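# Put the block into the white tray

## Task

Set the block down so it rests on the bottom of the white tray; which face ends up underneath does not matter.

## Robot and tools

Robot: a single UR7e-type arm. Its flange carries a V-shaped bracket with two parallel grippers. Gripper 1 is the reference: end_effector_position is the point midway between its pads, its fingers point along its own +z and close along its own x. A block juts 93 mm toward its -y beside its foot. Gripper 2 has pads 25 mm wider apart, fingers pointing along -x and closing along z. Its pad centre sits 223 mm along -x and 223 mm along -z from end_effector_position, at the same y. Fingertips on both reach 17.5 mm past the pad centre. When one gripper faces down the other sticks out sideways and swings with every turn, so watch it near the table, the tray, the block and the arm.

Frames: poses, velocities and targets in results use the arm's base frame. The base sits at (0, 0, +0.067) m in the scene frame and is tilted: 'up' in base coordinates is (-0.134, -0.456, +0.880). The scene frame has its origin on the table top under the base, +z up, +y to the left when looking along +x. Offsets are along the base axes, and turns are made about the Hand target's position. Printed positions can be off by a few cm, more at long reach.

The 12-number row, each number in [-1, 1], in this order: dx, dy, dz, rx, ry, rz, position_1, position_2, force_limit_1, force_limit_2, speed_1, speed_2. dx..rz are an offset, not a pose. They count from the Hand target as it stood when the action or move began, and 1.0 = 0.6 m or 180 degrees. rx, ry, rz form a single rotation vector. The last six are absolute tool commands, and all start at +1. position: +1 = open (50 mm for gripper 1, 75 mm for gripper 2); the pads of gripper 1 meet near -0.65; -1 = close until stopped. force_limit: -1 ≈ 20 N, 0 ≈ 102 N, +1 ≈ 185 N per pad, with up to ~15 N extra. speed: -1 = 20 mm/s, 0 = 85, +1 = 150. Resend the previous six tool numbers to leave the grippers unchanged, because a 0 is a real command.

Tools:
execute_actions(actions, cameras): actions is a list of actions. Each action is a list of up to 15 rows, one row per 1/30 s step; a short action repeats its last row. Every row in an action counts from that action's start pose. Images come only with an empty list or when cameras are named.
move(target, speed, blend, stop_force, zero, blocking, cameras): a straight path from the Hand target. target is one 12-number row, or a list of up to 15 rows, all offsets from the same Hand target. speed is in m/s, 0.002 to 3.6, default 0.25; turns go up to twice that in rad/s. blend is in m (corner rounding; 0 = stop at each). stop_force is in N, 3 to 120, and ends the path when the wrist senses that much push against the motion. zero (default true) re-zeros before the move. blocking=false returns after 0.5 s, and cannot be combined with stop_force. The move line reports done (within 3 mm and 2 degrees), off_target, moving, held or fault, plus any limits (paced = pose clipped, held = steps withheld). Neither done nor off_target tells you whether something was touched.
wait(seconds 0-10), stop() to brake a running move, zoom_image(camera of cam_high/cam_low/cam_wrist, region [x0,y0,x1,y1] px, at most 504 square), zero_wrist_force(), read_manual (licence text only), finished_scene(scene = current scene number).

Results: end_effector_position (m) and quat_wxyz, velocities, the Hand target (the last command after clipping; your next offsets start here), Joint positions and torques, Wrist force/torque in the gripper's own axes (a contact reads as force from the surface into the arm), and the Tool commands. position_measured and object_status give gripper 1 first, then gripper 2. object_status: 0 moving, 1 blocked while opening, 2 blocked while closing (holding), 3 reached the target or pads met (usually empty). Gripper 1's opening ≈ (250 - position_measured) × 0.202 mm. Gripper 2 adds 25 mm, cannot hold anything 23 mm or narrower, and reads 3 even on a barely wider part. To grip, send -1, keep it, and look for status 2. New force/speed values only apply after a position change of at least 0.01.

Motion notes: each step's orientation is clipped to within 32 degrees of the measured one. The gripper often stops short of the target; resend or add the missing offset. Paths ignore obstacles, overshoot when fast, and can flip the shoulder if they pass near the base, so route around it. The arm is stiff, so even a small overreach into a firm contact can fault. Use stop_force with slow speeds for touching down, and omit it when moving away from a contact.

Avoid: forces near 150 N or joint contact torque at its limit (the arm then stops for 10 s), wrist overloads (~26.6 N m), hitting the table or fixed things, dropping the block from height or releasing it while moving, and letting anything leave the table. Lower the block to the tray floor, open gently, then lift clear. Loose objects may get nudged occasionally. Stretched or strained poses heat the motors; a MOTOR HOT line warns of this, and at 85 °C the brakes lock for 30-60 s.

Each tool is called after "Emit:" in YAML: its name, and indented under it one key for each argument.

## Session

Emit:
execute_actions:
  actions: []

Scene clock: 0.00 s.
end_effector_position=(+0.5192, +0.3209, +0.3150) position_measured=(+3, +3) object_status=(+3, +3) end_effector_quat_wxyz=(-0.514, +0.297, +0.794, +0.129)
Joint positions: [0.088 -0.975 0.953 -1.238 -1.421 -0.836]
Joint velocities: within noise
Joint torques (N m): no reading
Wrist force (N): no reading
Wrist torque (N m): no reading
Wrist force, peak (N): no reading
Hand target: +0.5192, +0.3209, +0.3150; -0.514, +0.297, +0.794, +0.129
Tool commands: gripper/position_1=+1.0 gripper/position_2=+1.0 gripper/force_limit_1=+1.0 gripper/force_limit_2=+1.0 gripper/speed_1=+1.0 gripper/speed_2=+1.0

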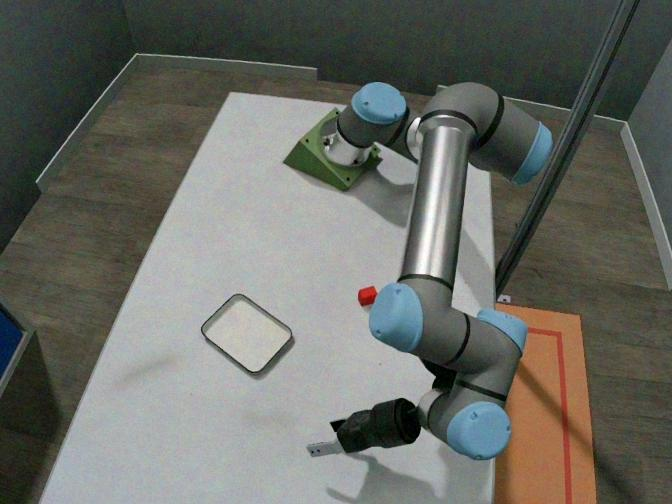

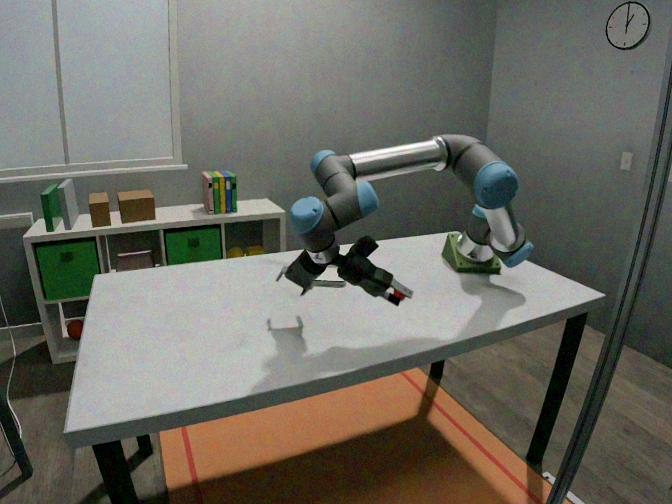

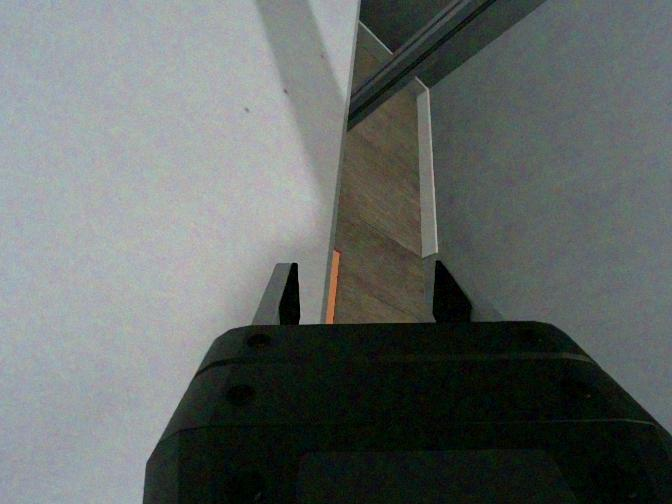

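Emit:
zoom_image:
  camera: "cam_high"
  region: [180, 260, 420, 400]

Emit:
zoom_image:
  camera: "cam_low"
  region: [260, 200, 440, 335]

Scaled by 2.100 from the camera's 672x504 image, which has a finer 960x720 frame.

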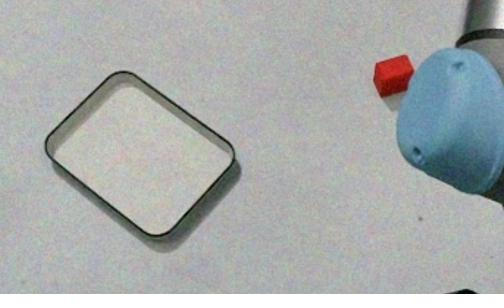

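Scaled by 2.800 from the camera's 672x504 image, which has a finer 960x720 frame.

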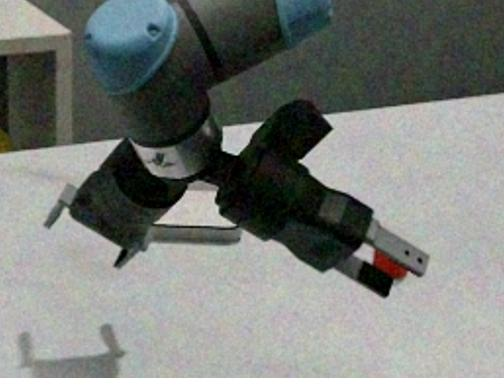

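Emit:
move:
  target: [-0.2562,-0.3537,-0.1238,-0.0954,-0.2715,-0.1552,0.9,0.9,-0.5,-0.5,1,1]
  speed: 0.4
  cameras: ["all"]

Scene clock: 18.33 s.
end_effector_position=(+0.3655, +0.1087, +0.2407) position_measured=(+18, +18) object_status=(+3, +3) end_effector_quat_wxyz=(-0.051, +0.465, +0.851, +0.240)
Joint positions: [-0.383 -2.074 2.281 -2.348 -1.59 -0.811]
Joint torques (N m): [-14.19 -13.42 -17.78 -6.86 -0.61 -2.78]
Wrist force (N): [0.5 5.2 1.9]
Wrist torque (N m): [0.64 -0.57 -0.17]
Wrist force, peak (N): [0.6 5.2 2.1]
Hand target: +0.3655, +0.1086, +0.2407; -0.051, +0.465, +0.851, +0.240
Off the commanded pose: 0.000 m, 0 deg.
move: done

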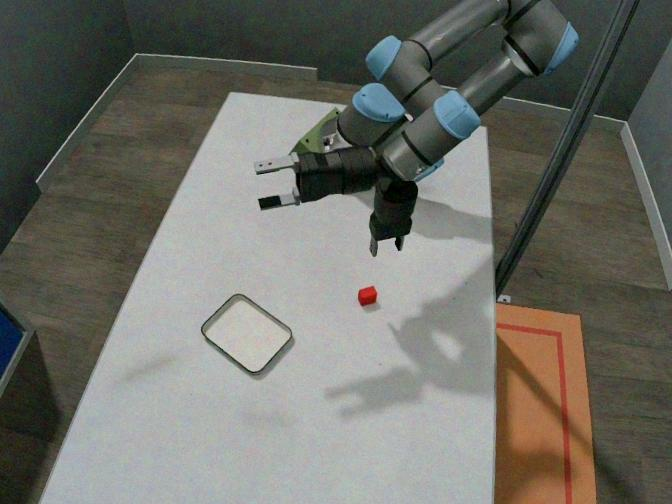

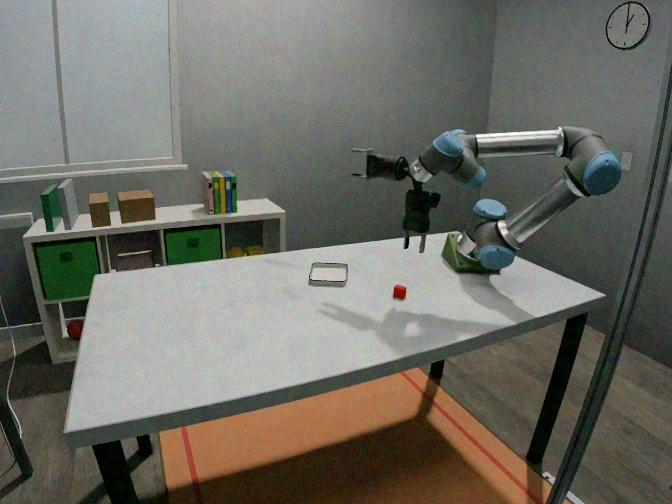

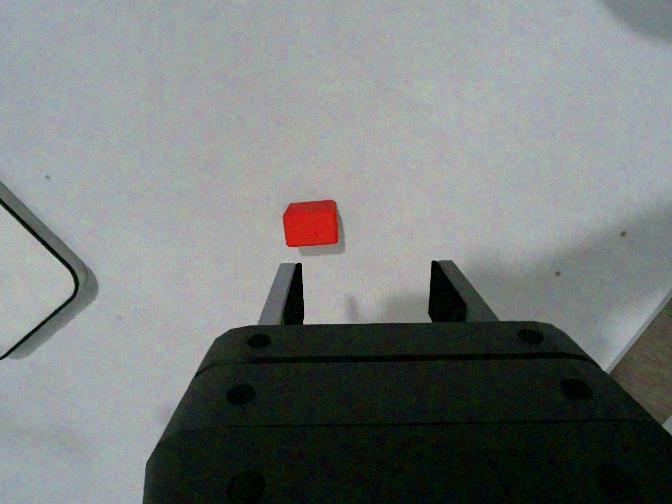

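Emit:
zoom_image:
  camera: "cam_wrist"
  region: [240, 160, 400, 280]

Emit:
zoom_image:
  camera: "cam_high"
  region: [180, 270, 400, 390]

Scaled by 3.150 from the camera's 672x504 image, which has a finer 960x720 frame.

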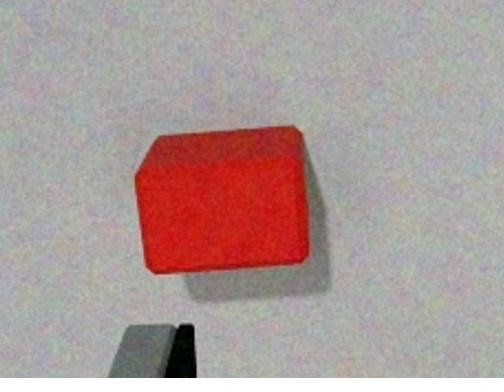

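Scaled by 2.291 from the camera's 672x504 image, which has a finer 960x720 frame.

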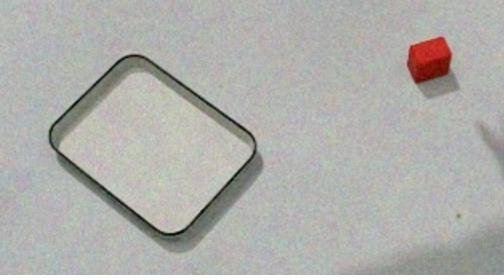

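Emit:
move:
  target: [0.0750,0.0720,-0.1787,-0.0035,-0.0119,0.0230,0.9,0.9,-0.5,-0.5,1,1]
  speed: 0.3
  cameras: ["all"]

Scene clock: 28.93 s.
end_effector_position=(+0.4104, +0.1518, +0.1336) position_measured=(+18, +18) object_status=(+3, +3) end_effector_quat_wxyz=(-0.042, +0.430, +0.869, +0.242)
Joint positions: [-0.206 -1.761 2.411 -2.826 -1.647 -0.724]
Joint torques (N m): [2.81 -9.94 -32.88 -6.59 -4.47 2.74]
Wrist force (N): [0.3 5.7 2.0]
Wrist torque (N m): [0.78 -0.54 -0.25]
Wrist force, peak (N): [0.2 6.5 3.0]
Hand target: +0.4105, +0.1518, +0.1335; -0.041, +0.430, +0.869, +0.242
Off the commanded pose: 0.000 m, 0 deg.
move: done

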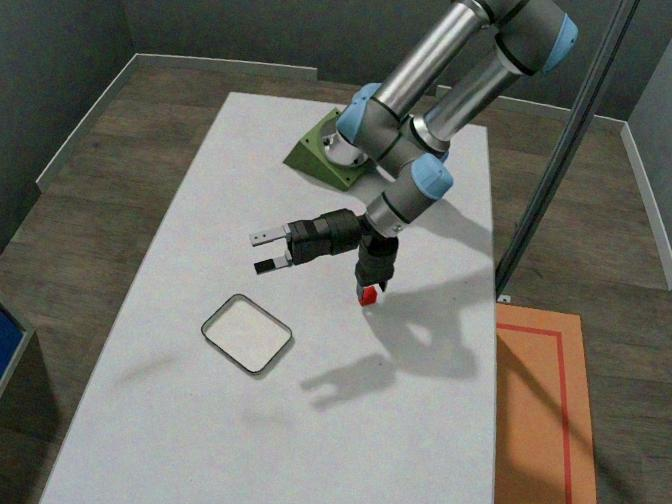

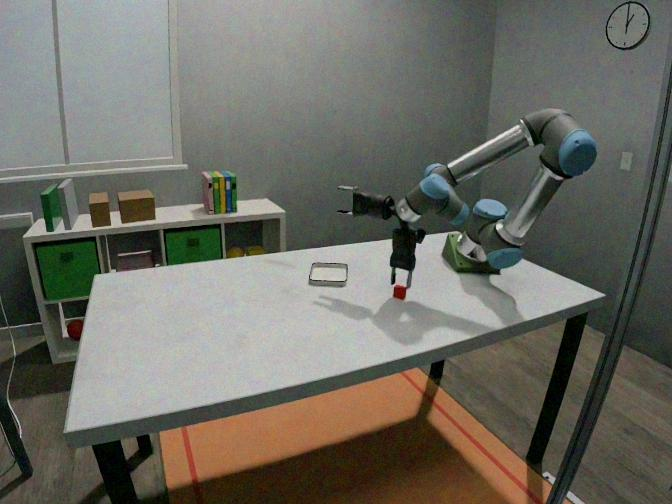

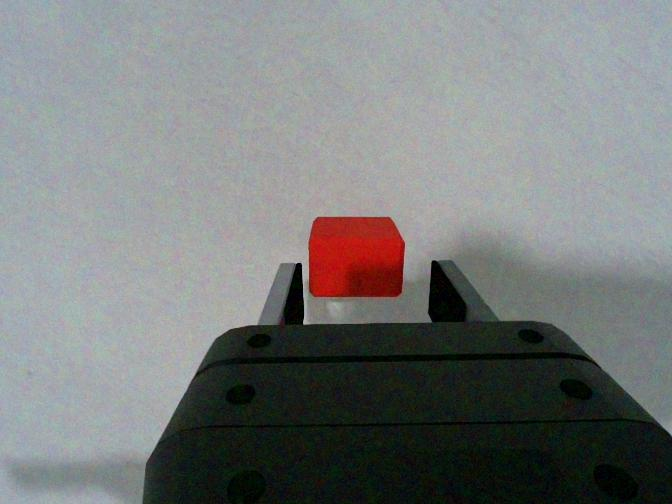

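Emit:
move:
  target: [0.0085,0.0289,-0.0557,0,0,0,0.9,0.9,-0.5,-0.5,1,1]
  speed: 0.1
  stop_force: 15
  cameras: ["cam_wrist"]

Emit:
move:
  target: [0,0,0,0,0,0,-1,0.9,-0.7,-0.5,-0.5,1]
  cameras: ["cam_wrist"]

Scene clock: 33.27 s.
end_effector_position=(+0.4156, +0.1692, +0.1001) position_measured=(+18, +18) object_status=(+3, +3) end_effector_quat_wxyz=(-0.041, +0.430, +0.869, +0.242)
Joint positions: [-0.15 -1.658 2.441 -2.955 -1.679 -0.677]
Joint torques (N m): [0.13 -13.74 -10.83 -6.7 -4.63 2.68]
Wrist force (N): [0.4 5.8 2.2]
Wrist torque (N m): [0.81 -0.60 -0.22]
Wrist force, peak (N): [0.7 5.7 2.9]
Hand target: +0.4156, +0.1692, +0.1001; -0.041, +0.430, +0.869, +0.242
Off the commanded pose: 0.000 m, 0 deg.
move: done
Images, in order (width x height): cam_wrist 672x504.

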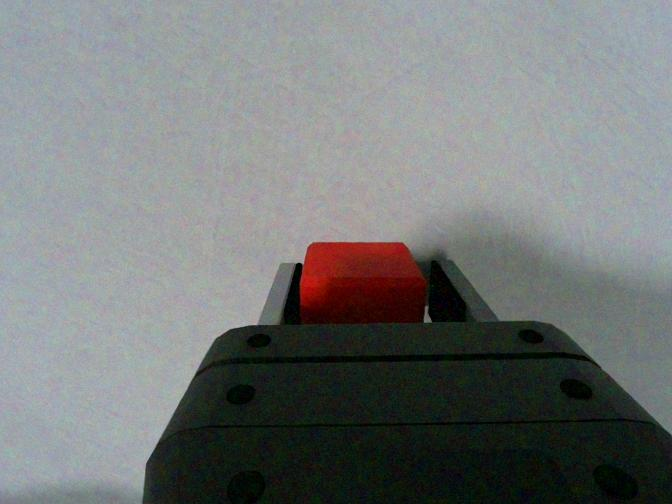

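Scene clock: 33.77 s.
end_effector_position=(+0.4156, +0.1692, +0.1001) position_measured=(+72, +18) object_status=(+2, +3) end_effector_quat_wxyz=(-0.041, +0.430, +0.869, +0.242)
Joint positions: [-0.15 -1.658 2.441 -2.955 -1.679 -0.677]
Joint torques (N m): [-0.4 -13.81 -11.19 -6.34 -4.27 2.52]
Wrist force (N): [0.5 5.6 2.0]
Wrist torque (N m): [0.79 -0.62 -0.21]
Wrist force, peak (N): [0.4 5.7 2.4]
Hand target: +0.4156, +0.1692, +0.1001; -0.041, +0.430, +0.869, +0.242
Off the commanded pose: 0.000 m, 0 deg.
move: done
Images, in order (width x height): cam_wrist 672x504.

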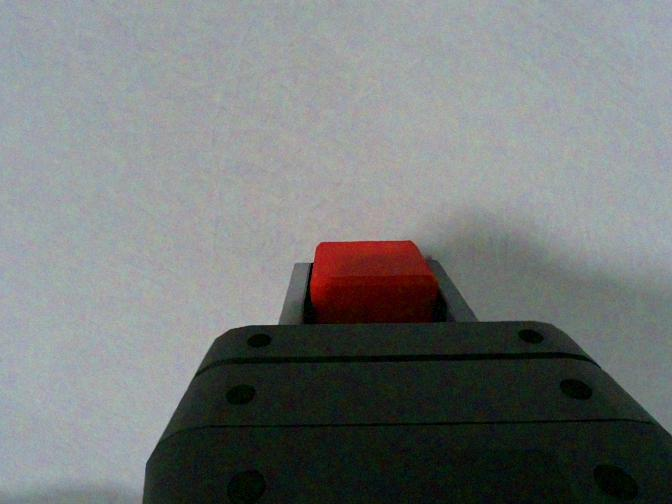

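Emit:
move:
  target:
    - [-0.0178,-0.0608,0.1173,0,0,0,-1,0.9,-0.7,-0.5,-0.5,1]
    - [0.2387,-0.3723,-0.0050,0,0,0,-1,0.9,-0.7,-0.5,-0.5,1]
  speed: 0.3
  blend: [0.03,0]
  cameras: ["all"]

Scene clock: 40.07 s.
end_effector_position=(+0.5587, -0.0542, +0.0971) position_measured=(+72, +18) object_status=(+2, +3) end_effector_quat_wxyz=(-0.041, +0.430, +0.869, +0.242)
Joint positions: [-0.55 -1.3 2.044 -2.914 -1.451 -1.007]
Joint torques (N m): [-18.32 -25.28 -35.13 -4.48 -0.18 -2.95]
Wrist force (N): [0.4 5.4 2.2]
Wrist torque (N m): [0.67 -0.62 -0.19]
Wrist force, peak (N): [0.7 5.2 6.1]
Hand target: +0.5588, -0.0542, +0.0971; -0.041, +0.430, +0.869, +0.242
Off the commanded pose: 0.000 m, 0 deg.
move: done

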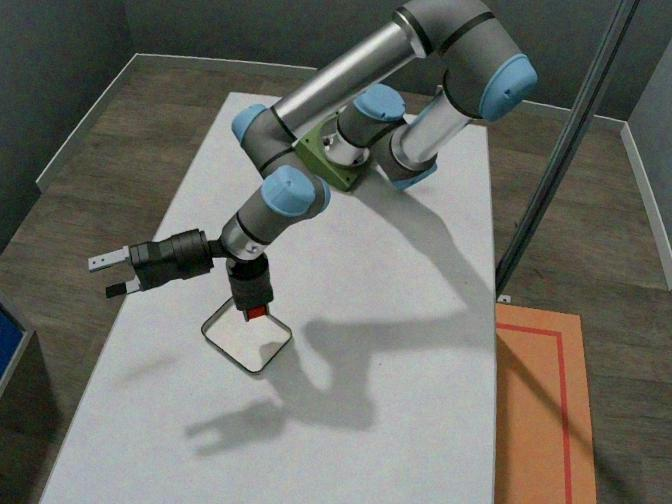

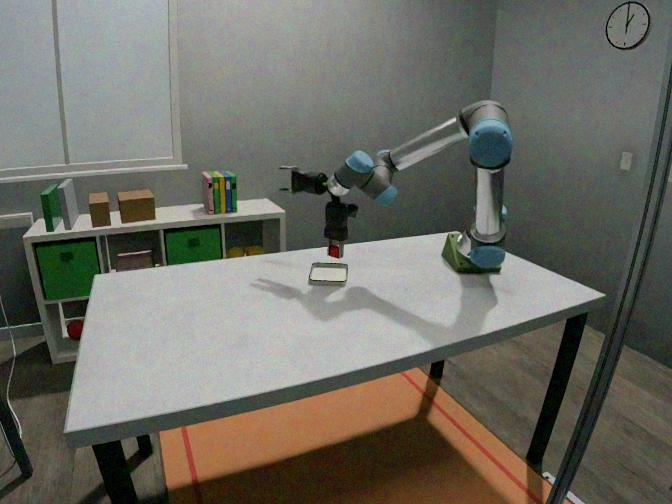

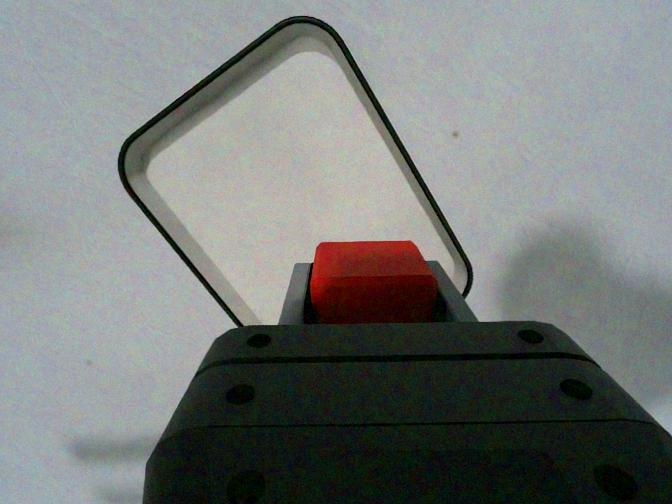

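Emit:
move:
  target: [0.0337,0.0185,-0.1178,0,0,0,-1,0.9,-0.7,-0.5,-0.5,1]
  speed: 0.2

Emit:
move:
  target: [0.0027,0.0091,-0.0176,0,0,0,-1,0.9,-0.7,-0.5,-0.5,1]
  speed: 0.015
  stop_force: 5
  cameras: ["cam_wrist","cam_high"]

Scene clock: 44.77 s.
end_effector_position=(+0.5789, -0.0431, +0.0265) position_measured=(+72, +18) object_status=(+2, +3) end_effector_quat_wxyz=(-0.042, +0.430, +0.869, +0.242)
Joint positions: [-0.51 -1.13 2.048 -3.091 -1.474 -0.973]
Joint torques (N m): [-11.48 -31.52 -31.09 -7.04 -3.94 2.83]
Wrist force (N): [0.2 5.8 2.0]
Wrist torque (N m): [0.84 -0.55 -0.28]
Wrist force, peak (N): [-0.3 4.6 4.8]
Hand target: +0.5790, -0.0431, +0.0264; -0.041, +0.430, +0.869, +0.242
Off the commanded pose: 0.000 m, 0 deg.
move: done

Scene clock: 46.67 s.
end_effector_position=(+0.5799, -0.0399, +0.0202) position_measured=(+72, +18) object_status=(+2, +3) end_effector_quat_wxyz=(-0.042, +0.430, +0.869, +0.242)
Joint positions: [-0.504 -1.117 2.05 -3.107 -1.477 -0.968]
Joint torques (N m): [-31.6 -46.51 -28.66 -4.61 -0.54 -2.7]
Wrist force (N): [-1.1 5.1 -0.2]
Wrist torque (N m): [0.80 -0.64 -0.27]
Wrist force, peak (N): [14.2 -1.1 -33.5]
Hand target: +0.5799, -0.0399, +0.0202; -0.042, +0.430, +0.869, +0.242 (not the last commanded pose)
Off the commanded pose: 0.005 m, 0 deg.
move: contact
Images, in order (width x height): cam_high 672x504, cam_wrist 672x504.

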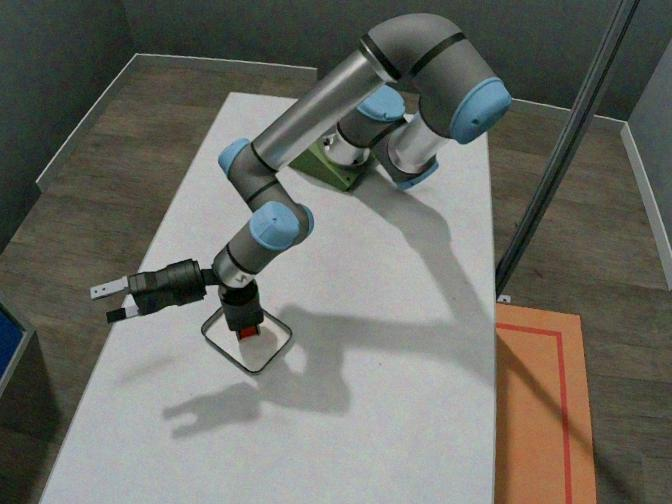

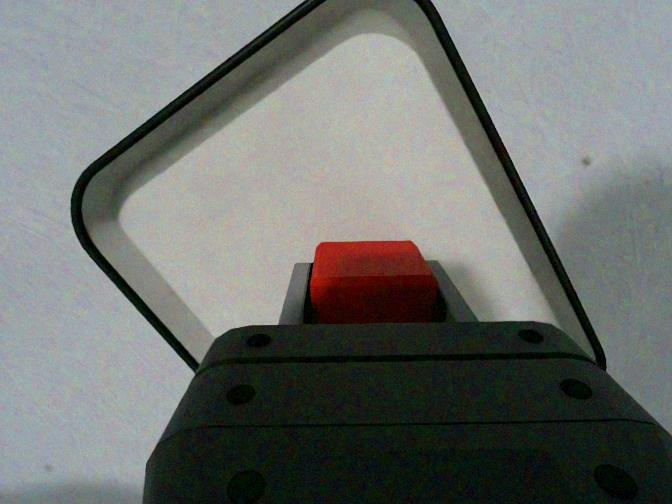

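Emit:
move:
  target:
    - [0,0,0,0,0,0,0.8,0.9,-0.7,-0.5,-1,1]
    - [-0.0178,-0.0608,0.1173,0,0,0,0.8,0.9,-0.7,-0.5,-1,1]
  speed: 0.25
  cameras: ["cam_wrist","cam_low"]

Scene clock: 49.27 s.
end_effector_position=(+0.5693, -0.0763, +0.0905) position_measured=(+32, +18) object_status=(+3, +3) end_effector_quat_wxyz=(-0.041, +0.430, +0.869, +0.242)
Joint positions: [-0.577 -1.256 2.003 -2.914 -1.436 -1.029]
Joint torques (N m): [-33.59 -43.41 -33.02 -4.24 -0.31 -3.14]
Wrist force (N): [0.5 5.3 1.7]
Wrist torque (N m): [0.66 -0.64 -0.21]
Wrist force, peak (N): [0.2 5.6 4.9]
Hand target: +0.5692, -0.0764, +0.0906; -0.042, +0.430, +0.869, +0.242
Off the commanded pose: 0.000 m, 0 deg.
move: done
Images, in order (width x height): cam_low 672x504, cam_wrist 672x504.

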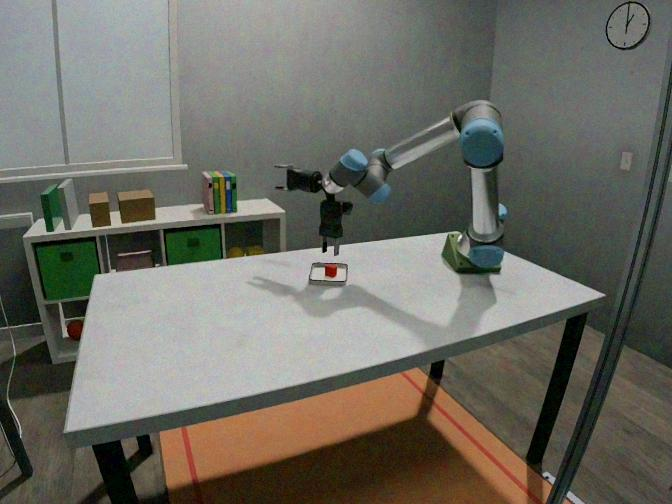

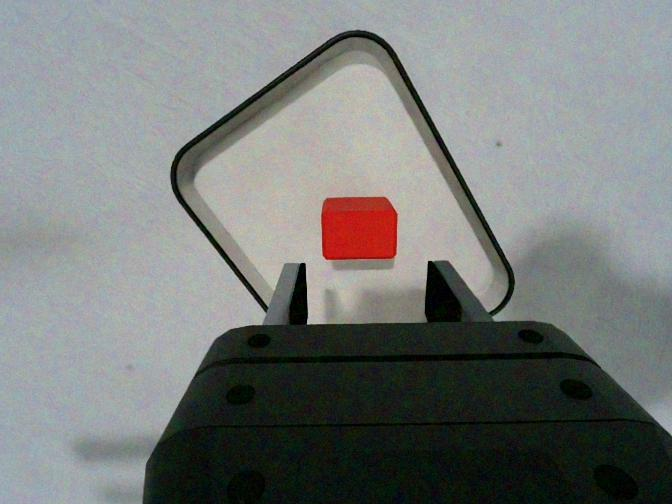

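Emit:
finished_scene:
  scene: 1

The scene is finished: the task was done.


## Next scene

The same job, from a new start.

Emit:
execute_actions:
  actions: []

Emit:
zoom_image:
  camera: "cam_high"
  region: [160, 180, 460, 405]

Scene clock: 0.00 s.
end_effector_position=(+0.4925, -0.3496, -0.0526) position_measured=(+3, +3) object_status=(+3, +3) end_effector_quat_wxyz=(-0.013, +0.922, -0.246, -0.300)
Joint positions: [-0.718 -0.381 0.578 -0.389 -1.825 1.648]
Joint velocities: within noise
Joint torques (N m): no reading
Wrist force (N): no reading
Wrist torque (N m): no reading
Wrist force, peak (N): no reading
Hand target: +0.4925, -0.3496, -0.0526; -0.013, +0.922, -0.246, -0.300
Tool commands: gripper/position_1=+1.0 gripper/position_2=+1.0 gripper/force_limit_1=+1.0 gripper/force_limit_2=+1.0 gripper/speed_1=+1.0 gripper/speed_2=+1.0

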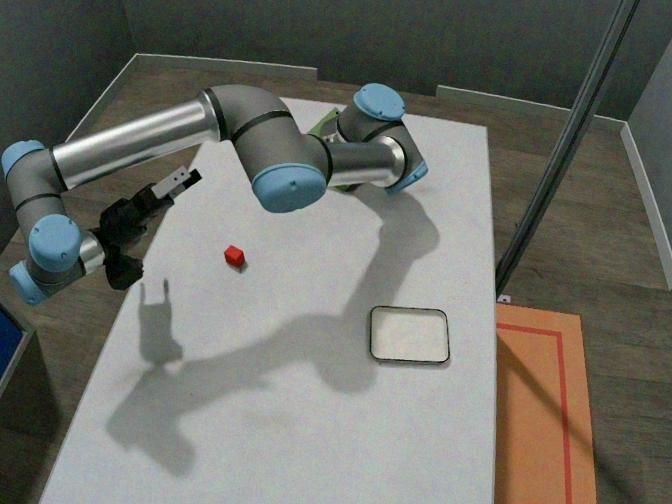

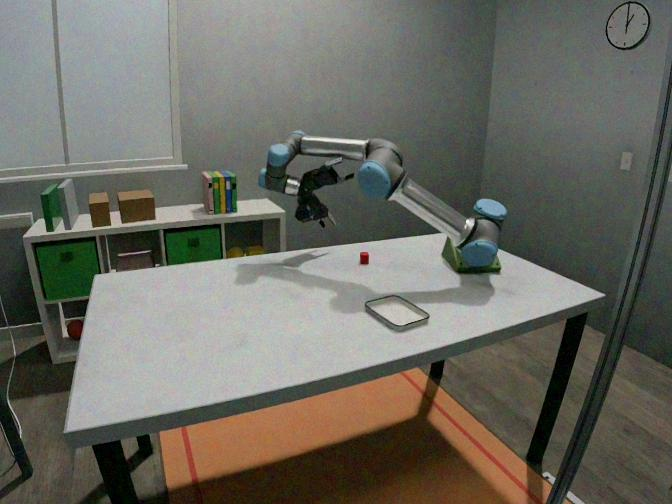

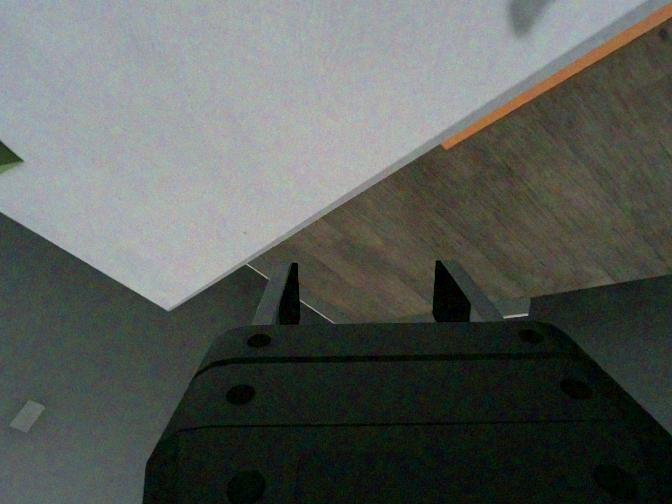

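Scaled by 1.680 from the camera's 672x504 image, which has a finer 960x720 frame.

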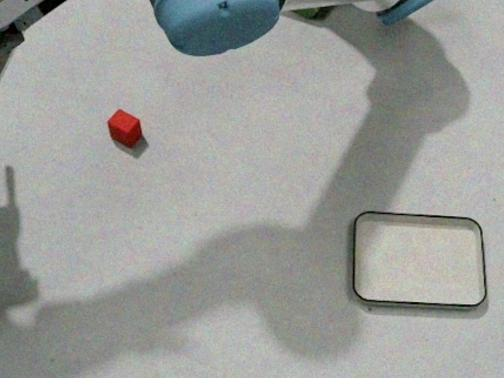

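Emit:
move:
  target: [-0.2017,0.2645,0.2012,0.197,-0.353,0.562,0.9,0.9,-0.5,-0.5,1,1]
  speed: 0.5
  cameras: ["cam_wrist","cam_high"]

Emit:
zoom_image:
  camera: "cam_wrist"
  region: [220, 130, 460, 310]

Scene clock: 18.43 s.
end_effector_position=(+0.4912, -0.3477, -0.0507) position_measured=(+18, +18) object_status=(+3, +3) end_effector_quat_wxyz=(-0.015, +0.927, -0.233, -0.295)
Joint positions: [-0.715 -0.406 0.618 -0.414 -1.843 1.628]
Joint torques (N m): [-43.14 -57.17 -26.76 3.52 -0.89 2.61]
Wrist force (N): [0.2 0.1 -0.4]
Wrist torque (N m): [0.05 -0.05 -0.02]
Wrist force, peak (N): [-9.1 4.3 -8.0]
Hand target: +0.4912, -0.3478, -0.0507; -0.015, +0.927, -0.233, -0.295 (not the last commanded pose)
Off the commanded pose: 0.230 m, 123 deg.
move: held (a check stopped the path); limits=held
pose unreachable: on one or more control steps of this call, first in action 0 (counted from 0), an arm could not follow its commanded pose, so it was not sent that pose on those steps. It may still have moved: this result reports where it is.
cause: moving toward the commanded pose would bring two parts of the arm too close to each other (its gripper and another part of the arm, with joints 4 (wrist 1) to 6 (wrist 3) between them, 27 mm apart when it was first held).
Images, in order (width x height): cam_high 672x504, cam_wrist 672x504.

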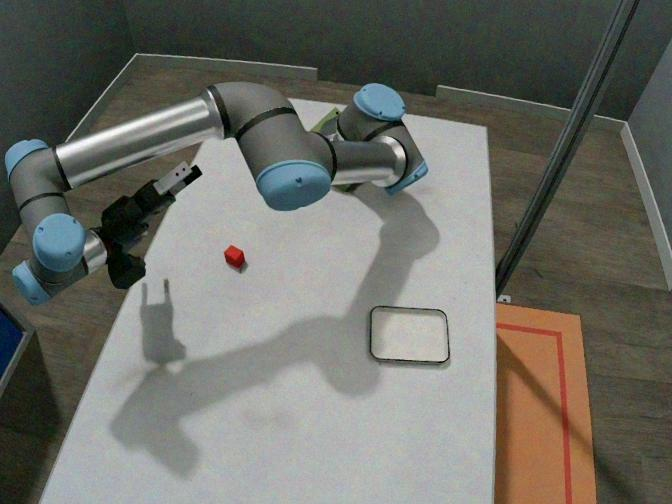

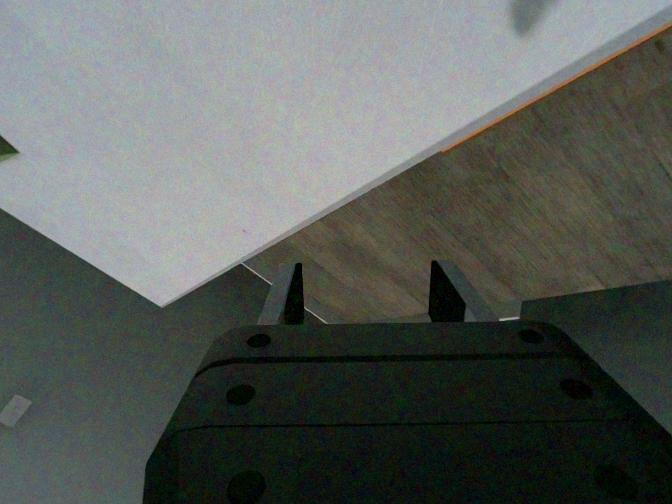

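Scaled by 2.100 from the camera's 672x504 image, which has a finer 960x720 frame.

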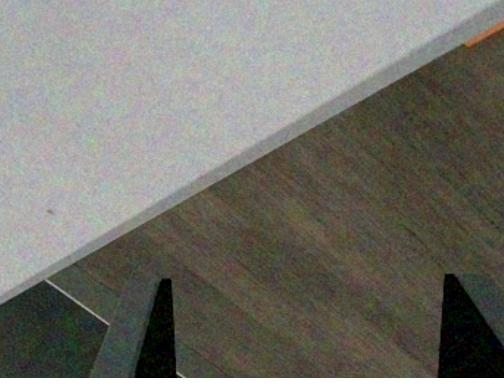

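Emit:
move:
  target:
    - [0.1847,-0.1322,0.2128,-0.195,-0.393,0,0.9,0.9,-0.5,-0.5,1,1]
    - [-0.1995,0.2612,0.1978,0.1948,-0.3485,0.5538,0.9,0.9,-0.5,-0.5,1,1]
  speed: 0.5
  blend: [0.03,0]
  cameras: ["cam_wrist","cam_high"]

Emit:
zoom_image:
  camera: "cam_wrist"
  region: [220, 130, 460, 310]

Scene clock: 100.67 s.
end_effector_position=(+0.3716, -0.1911, +0.0680) position_measured=(+18, +18) object_status=(+3, +3) end_effector_quat_wxyz=(-0.134, +0.737, +0.629, +0.205)
Joint positions: [-0.979 -1.504 2.252 -2.574 -1.73 -0.817]
Joint torques (N m): [-5.55 -26.53 -21.84 -7.58 -0.87 -2.43]
Wrist force (N): [-1.8 -3.8 -1.5]
Wrist torque (N m): [-0.54 0.52 0.18]
Wrist force, peak (N): [-1.8 -4.0 -1.7]
Hand target: +0.3715, -0.1911, +0.0680; -0.134, +0.737, +0.630, +0.205
Off the commanded pose: 0.000 m, 0 deg.
move: done
Images, in order (width x height): cam_high 672x504, cam_wrist 672x504.

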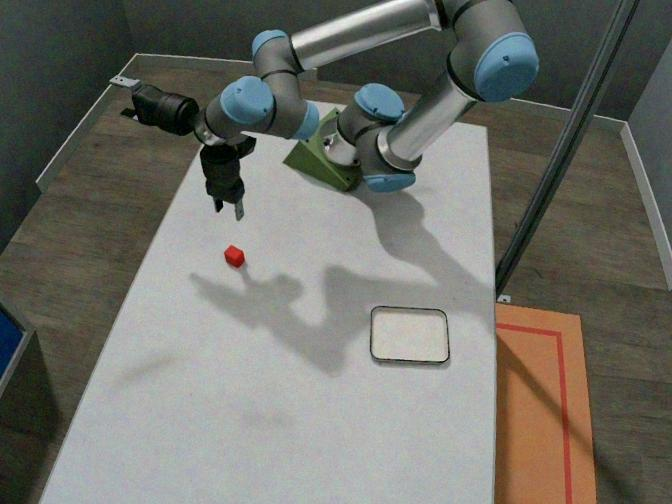

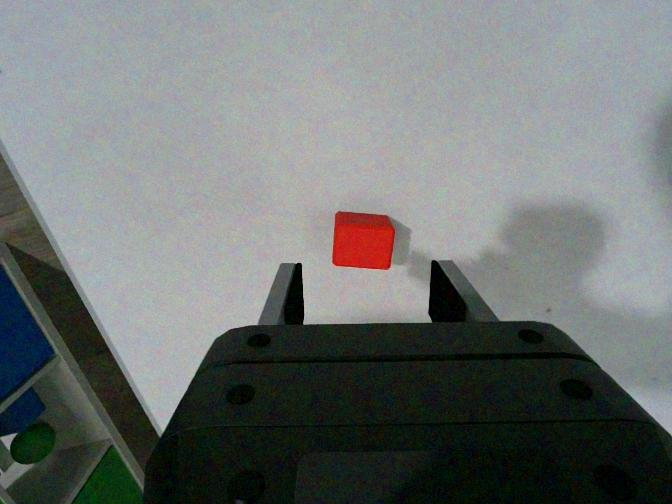

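Scaled by 2.100 from the camera's 672x504 image, which has a finer 960x720 frame.

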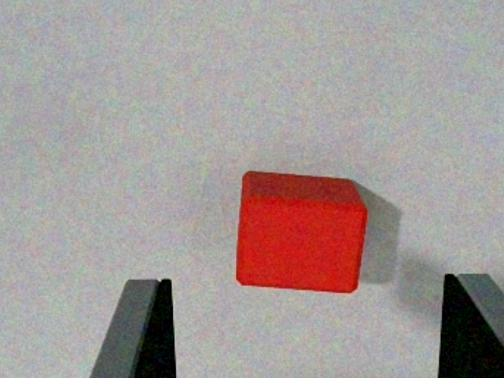

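Emit:
move:
  target:
    - [0.0645,0.0698,-0.1152,0.0034,0.0114,-0.0220,0.9,0.9,-0.5,-0.5,1,1]
    - [0.0772,0.1132,-0.1987,0.0034,0.0114,-0.0220,0.9,0.9,-0.5,-0.5,1,1]
    - [0.0772,0.1132,-0.1987,0.0034,0.0114,-0.0220,-1,0.9,-0.7,-0.5,-0.5,1]
    - [0.0593,0.0523,-0.0813,0.0034,0.0114,-0.0220,-1,0.9,-0.7,-0.5,-0.5,1]
    - [0.2,0.6988,0.2753,0.0034,0.0114,-0.0220,-1,0.9,-0.7,-0.5,-0.5,1]
  speed: [0.35,0.2,0.2,0.35,0.4]
  blend: [0.02,0,0,0.03,0]
  cameras: ["cam_wrist","cam_high"]

Scene clock: 111.20 s.
end_effector_position=(+0.4915, +0.2282, +0.2332) position_measured=(+54, +18) object_status=(+2, +3) end_effector_quat_wxyz=(-0.142, +0.761, +0.600, +0.200)
Joint positions: [0.037 -1.606 1.787 -1.694 -1.857 0.291]
Joint torques (N m): [-0.33 -26.2 -32.89 -0.84 -5.23 2.73]
Wrist force (N): [-1.5 -3.4 -1.6]
Wrist torque (N m): [-0.41 0.43 0.06]
Wrist force, peak (N): [-12.9 -13.9 -55.8]
Hand target: +0.4915, +0.2282, +0.2332; -0.142, +0.761, +0.600, +0.200
Off the commanded pose: 0.000 m, 0 deg.
move: done
Images, in order (width x height): cam_high 672x504, cam_wrist 672x504.

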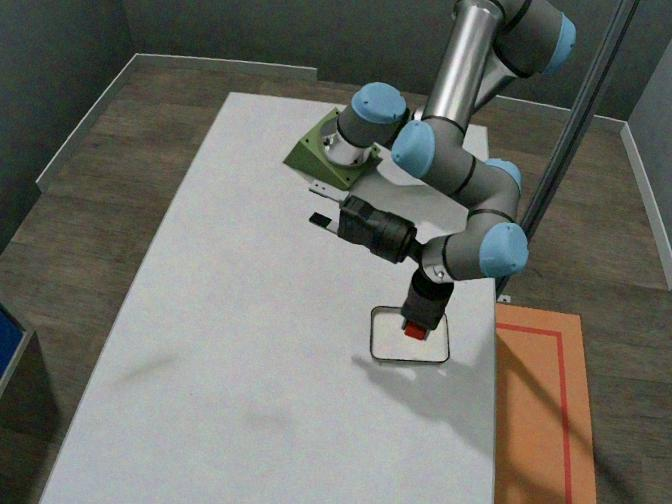

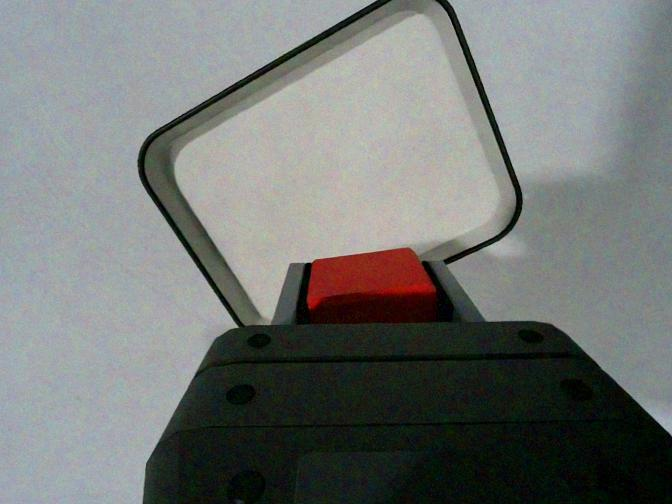

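Emit:
zoom_image:
  camera: "cam_wrist"
  region: [260, 220, 480, 340]

Emit:
zoom_image:
  camera: "cam_high"
  region: [350, 270, 470, 380]

Scaled by 2.291 from the camera's 672x504 image, which has a finer 960x720 frame.

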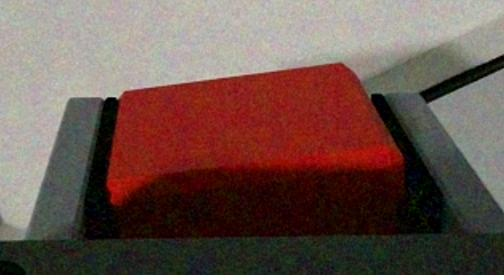

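Scaled by 4.200 from the camera's 672x504 image, which has a finer 960x720 frame.

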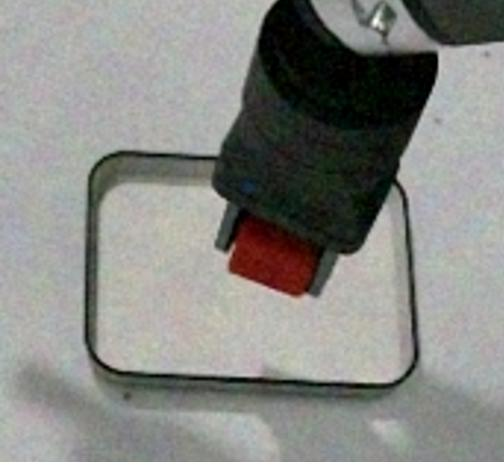

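Emit:
move:
  target: [-0.0260,0.0460,-0.1013,0,0,0,-1,0.9,-0.7,-0.5,-0.5,1]
  speed: 0.2

Emit:
move:
  target: [0.0038,0.0129,-0.0249,0,0,0,-1,0.9,-0.7,-0.5,-0.5,1]
  speed: 0.01
  stop_force: 4
  cameras: ["cam_wrist","cam_high"]

Scene clock: 121.93 s.
end_effector_position=(+0.4759, +0.2558, +0.1726) position_measured=(+54, +18) object_status=(+2, +3) end_effector_quat_wxyz=(-0.142, +0.761, +0.600, +0.200) end_effector_velocity=(+0.000, +0.001, -0.001) end_effector_angular_velocity=(+0.001, -0.001, +0.000)
Joint positions: [0.098 -1.581 1.919 -1.832 -1.852 0.354]
Joint velocities: [0.001 0.002 0.002 -0.005 0.001 0.001]
Joint torques (N m): [-1.23 -28.2 -14.23 -4.74 -1.54 2.6]
Wrist force (N): [-1.3 -3.9 -1.8]
Wrist torque (N m): [-0.50 0.43 0.05]
Wrist force, peak (N): [-1.8 -5.2 0.4]
Hand target: +0.4759, +0.2558, +0.1724; -0.142, +0.761, +0.600, +0.200
Off the commanded pose: 0.000 m, 0 deg.
move: done

Scene clock: 124.63 s.
end_effector_position=(+0.4777, +0.2620, +0.1605) position_measured=(+54, +18) object_status=(+2, +3) end_effector_quat_wxyz=(-0.142, +0.761, +0.600, +0.200)
Joint positions: [0.111 -1.561 1.931 -1.86 -1.851 0.368]
Joint torques (N m): [-20.45 -42.94 -28.63 -1.05 -2.29 -2.71]
Wrist force (N): [-2.9 -3.9 -6.5]
Wrist torque (N m): [-0.48 0.49 0.06]
Wrist force, peak (N): [-4.7 -9.0 -22.6]
Hand target: +0.4777, +0.2620, +0.1605; -0.142, +0.761, +0.600, +0.200 (not the last commanded pose)
Off the commanded pose: 0.003 m, 0 deg.
move: contact
Images, in order (width x height): cam_high 672x504, cam_wrist 672x504.

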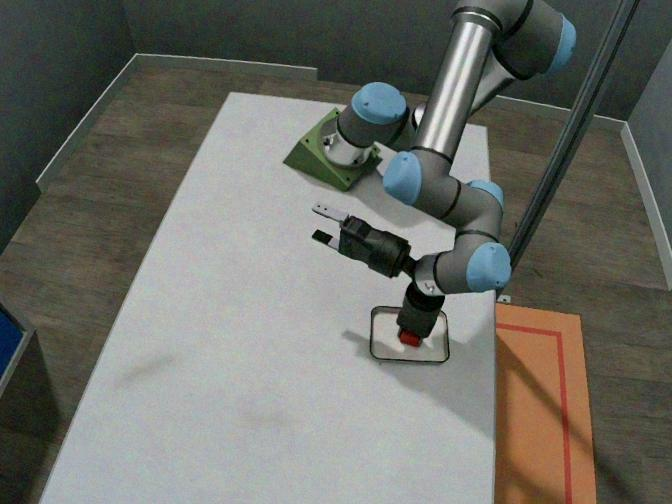

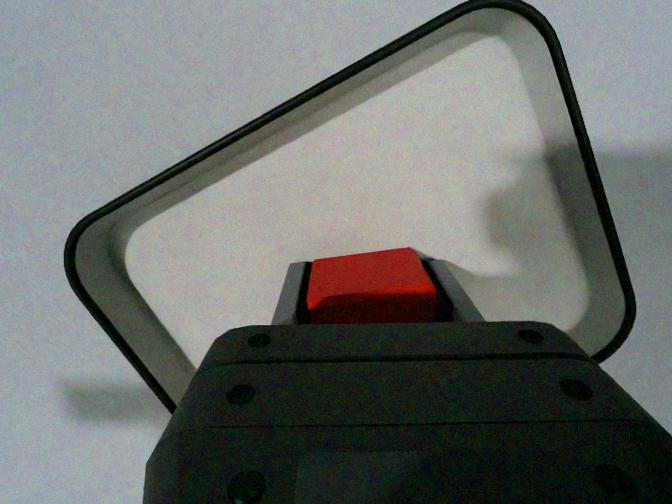

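Emit:
move:
  target:
    - [0,0,0,0,0,0,0.9,0.9,-0.7,-0.5,-1,1]
    - [-0.0134,-0.0456,0.0880,0,0,0,0.9,0.9,-0.7,-0.5,-1,1]
  speed: 0.2
  cameras: ["cam_wrist"]

Scene clock: 127.27 s.
end_effector_position=(+0.4697, +0.2347, +0.2131) position_measured=(+18, +18) object_status=(+3, +3) end_effector_quat_wxyz=(-0.142, +0.761, +0.600, +0.200)
Joint positions: [0.053 -1.642 1.872 -1.738 -1.856 0.308]
Joint torques (N m): [-21.8 -41.56 -32.25 -0.98 -5.2 -2.95]
Wrist force (N): [-1.6 -3.8 -1.7]
Wrist torque (N m): [-0.55 0.47 0.14]
Wrist force, peak (N): [-3.1 -3.9 -6.4]
Hand target: +0.4697, +0.2346, +0.2133; -0.142, +0.761, +0.600, +0.200
Off the commanded pose: 0.000 m, 0 deg.
move: done
Images, in order (width x height): cam_wrist 672x504.

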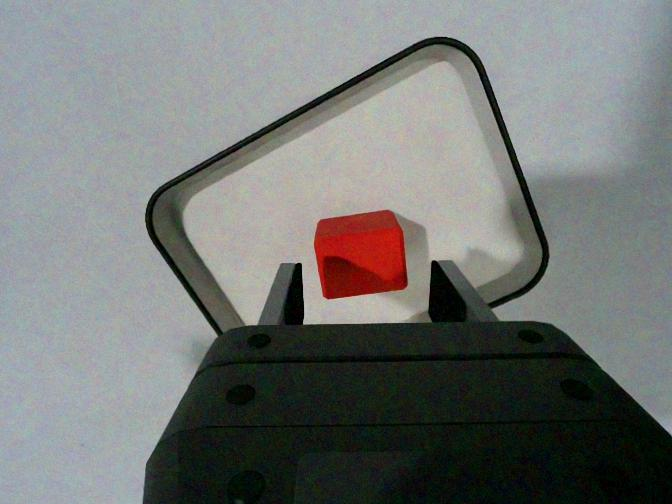

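Emit:
finished_scene:
  scene: 2

The scene is finished: the task was done.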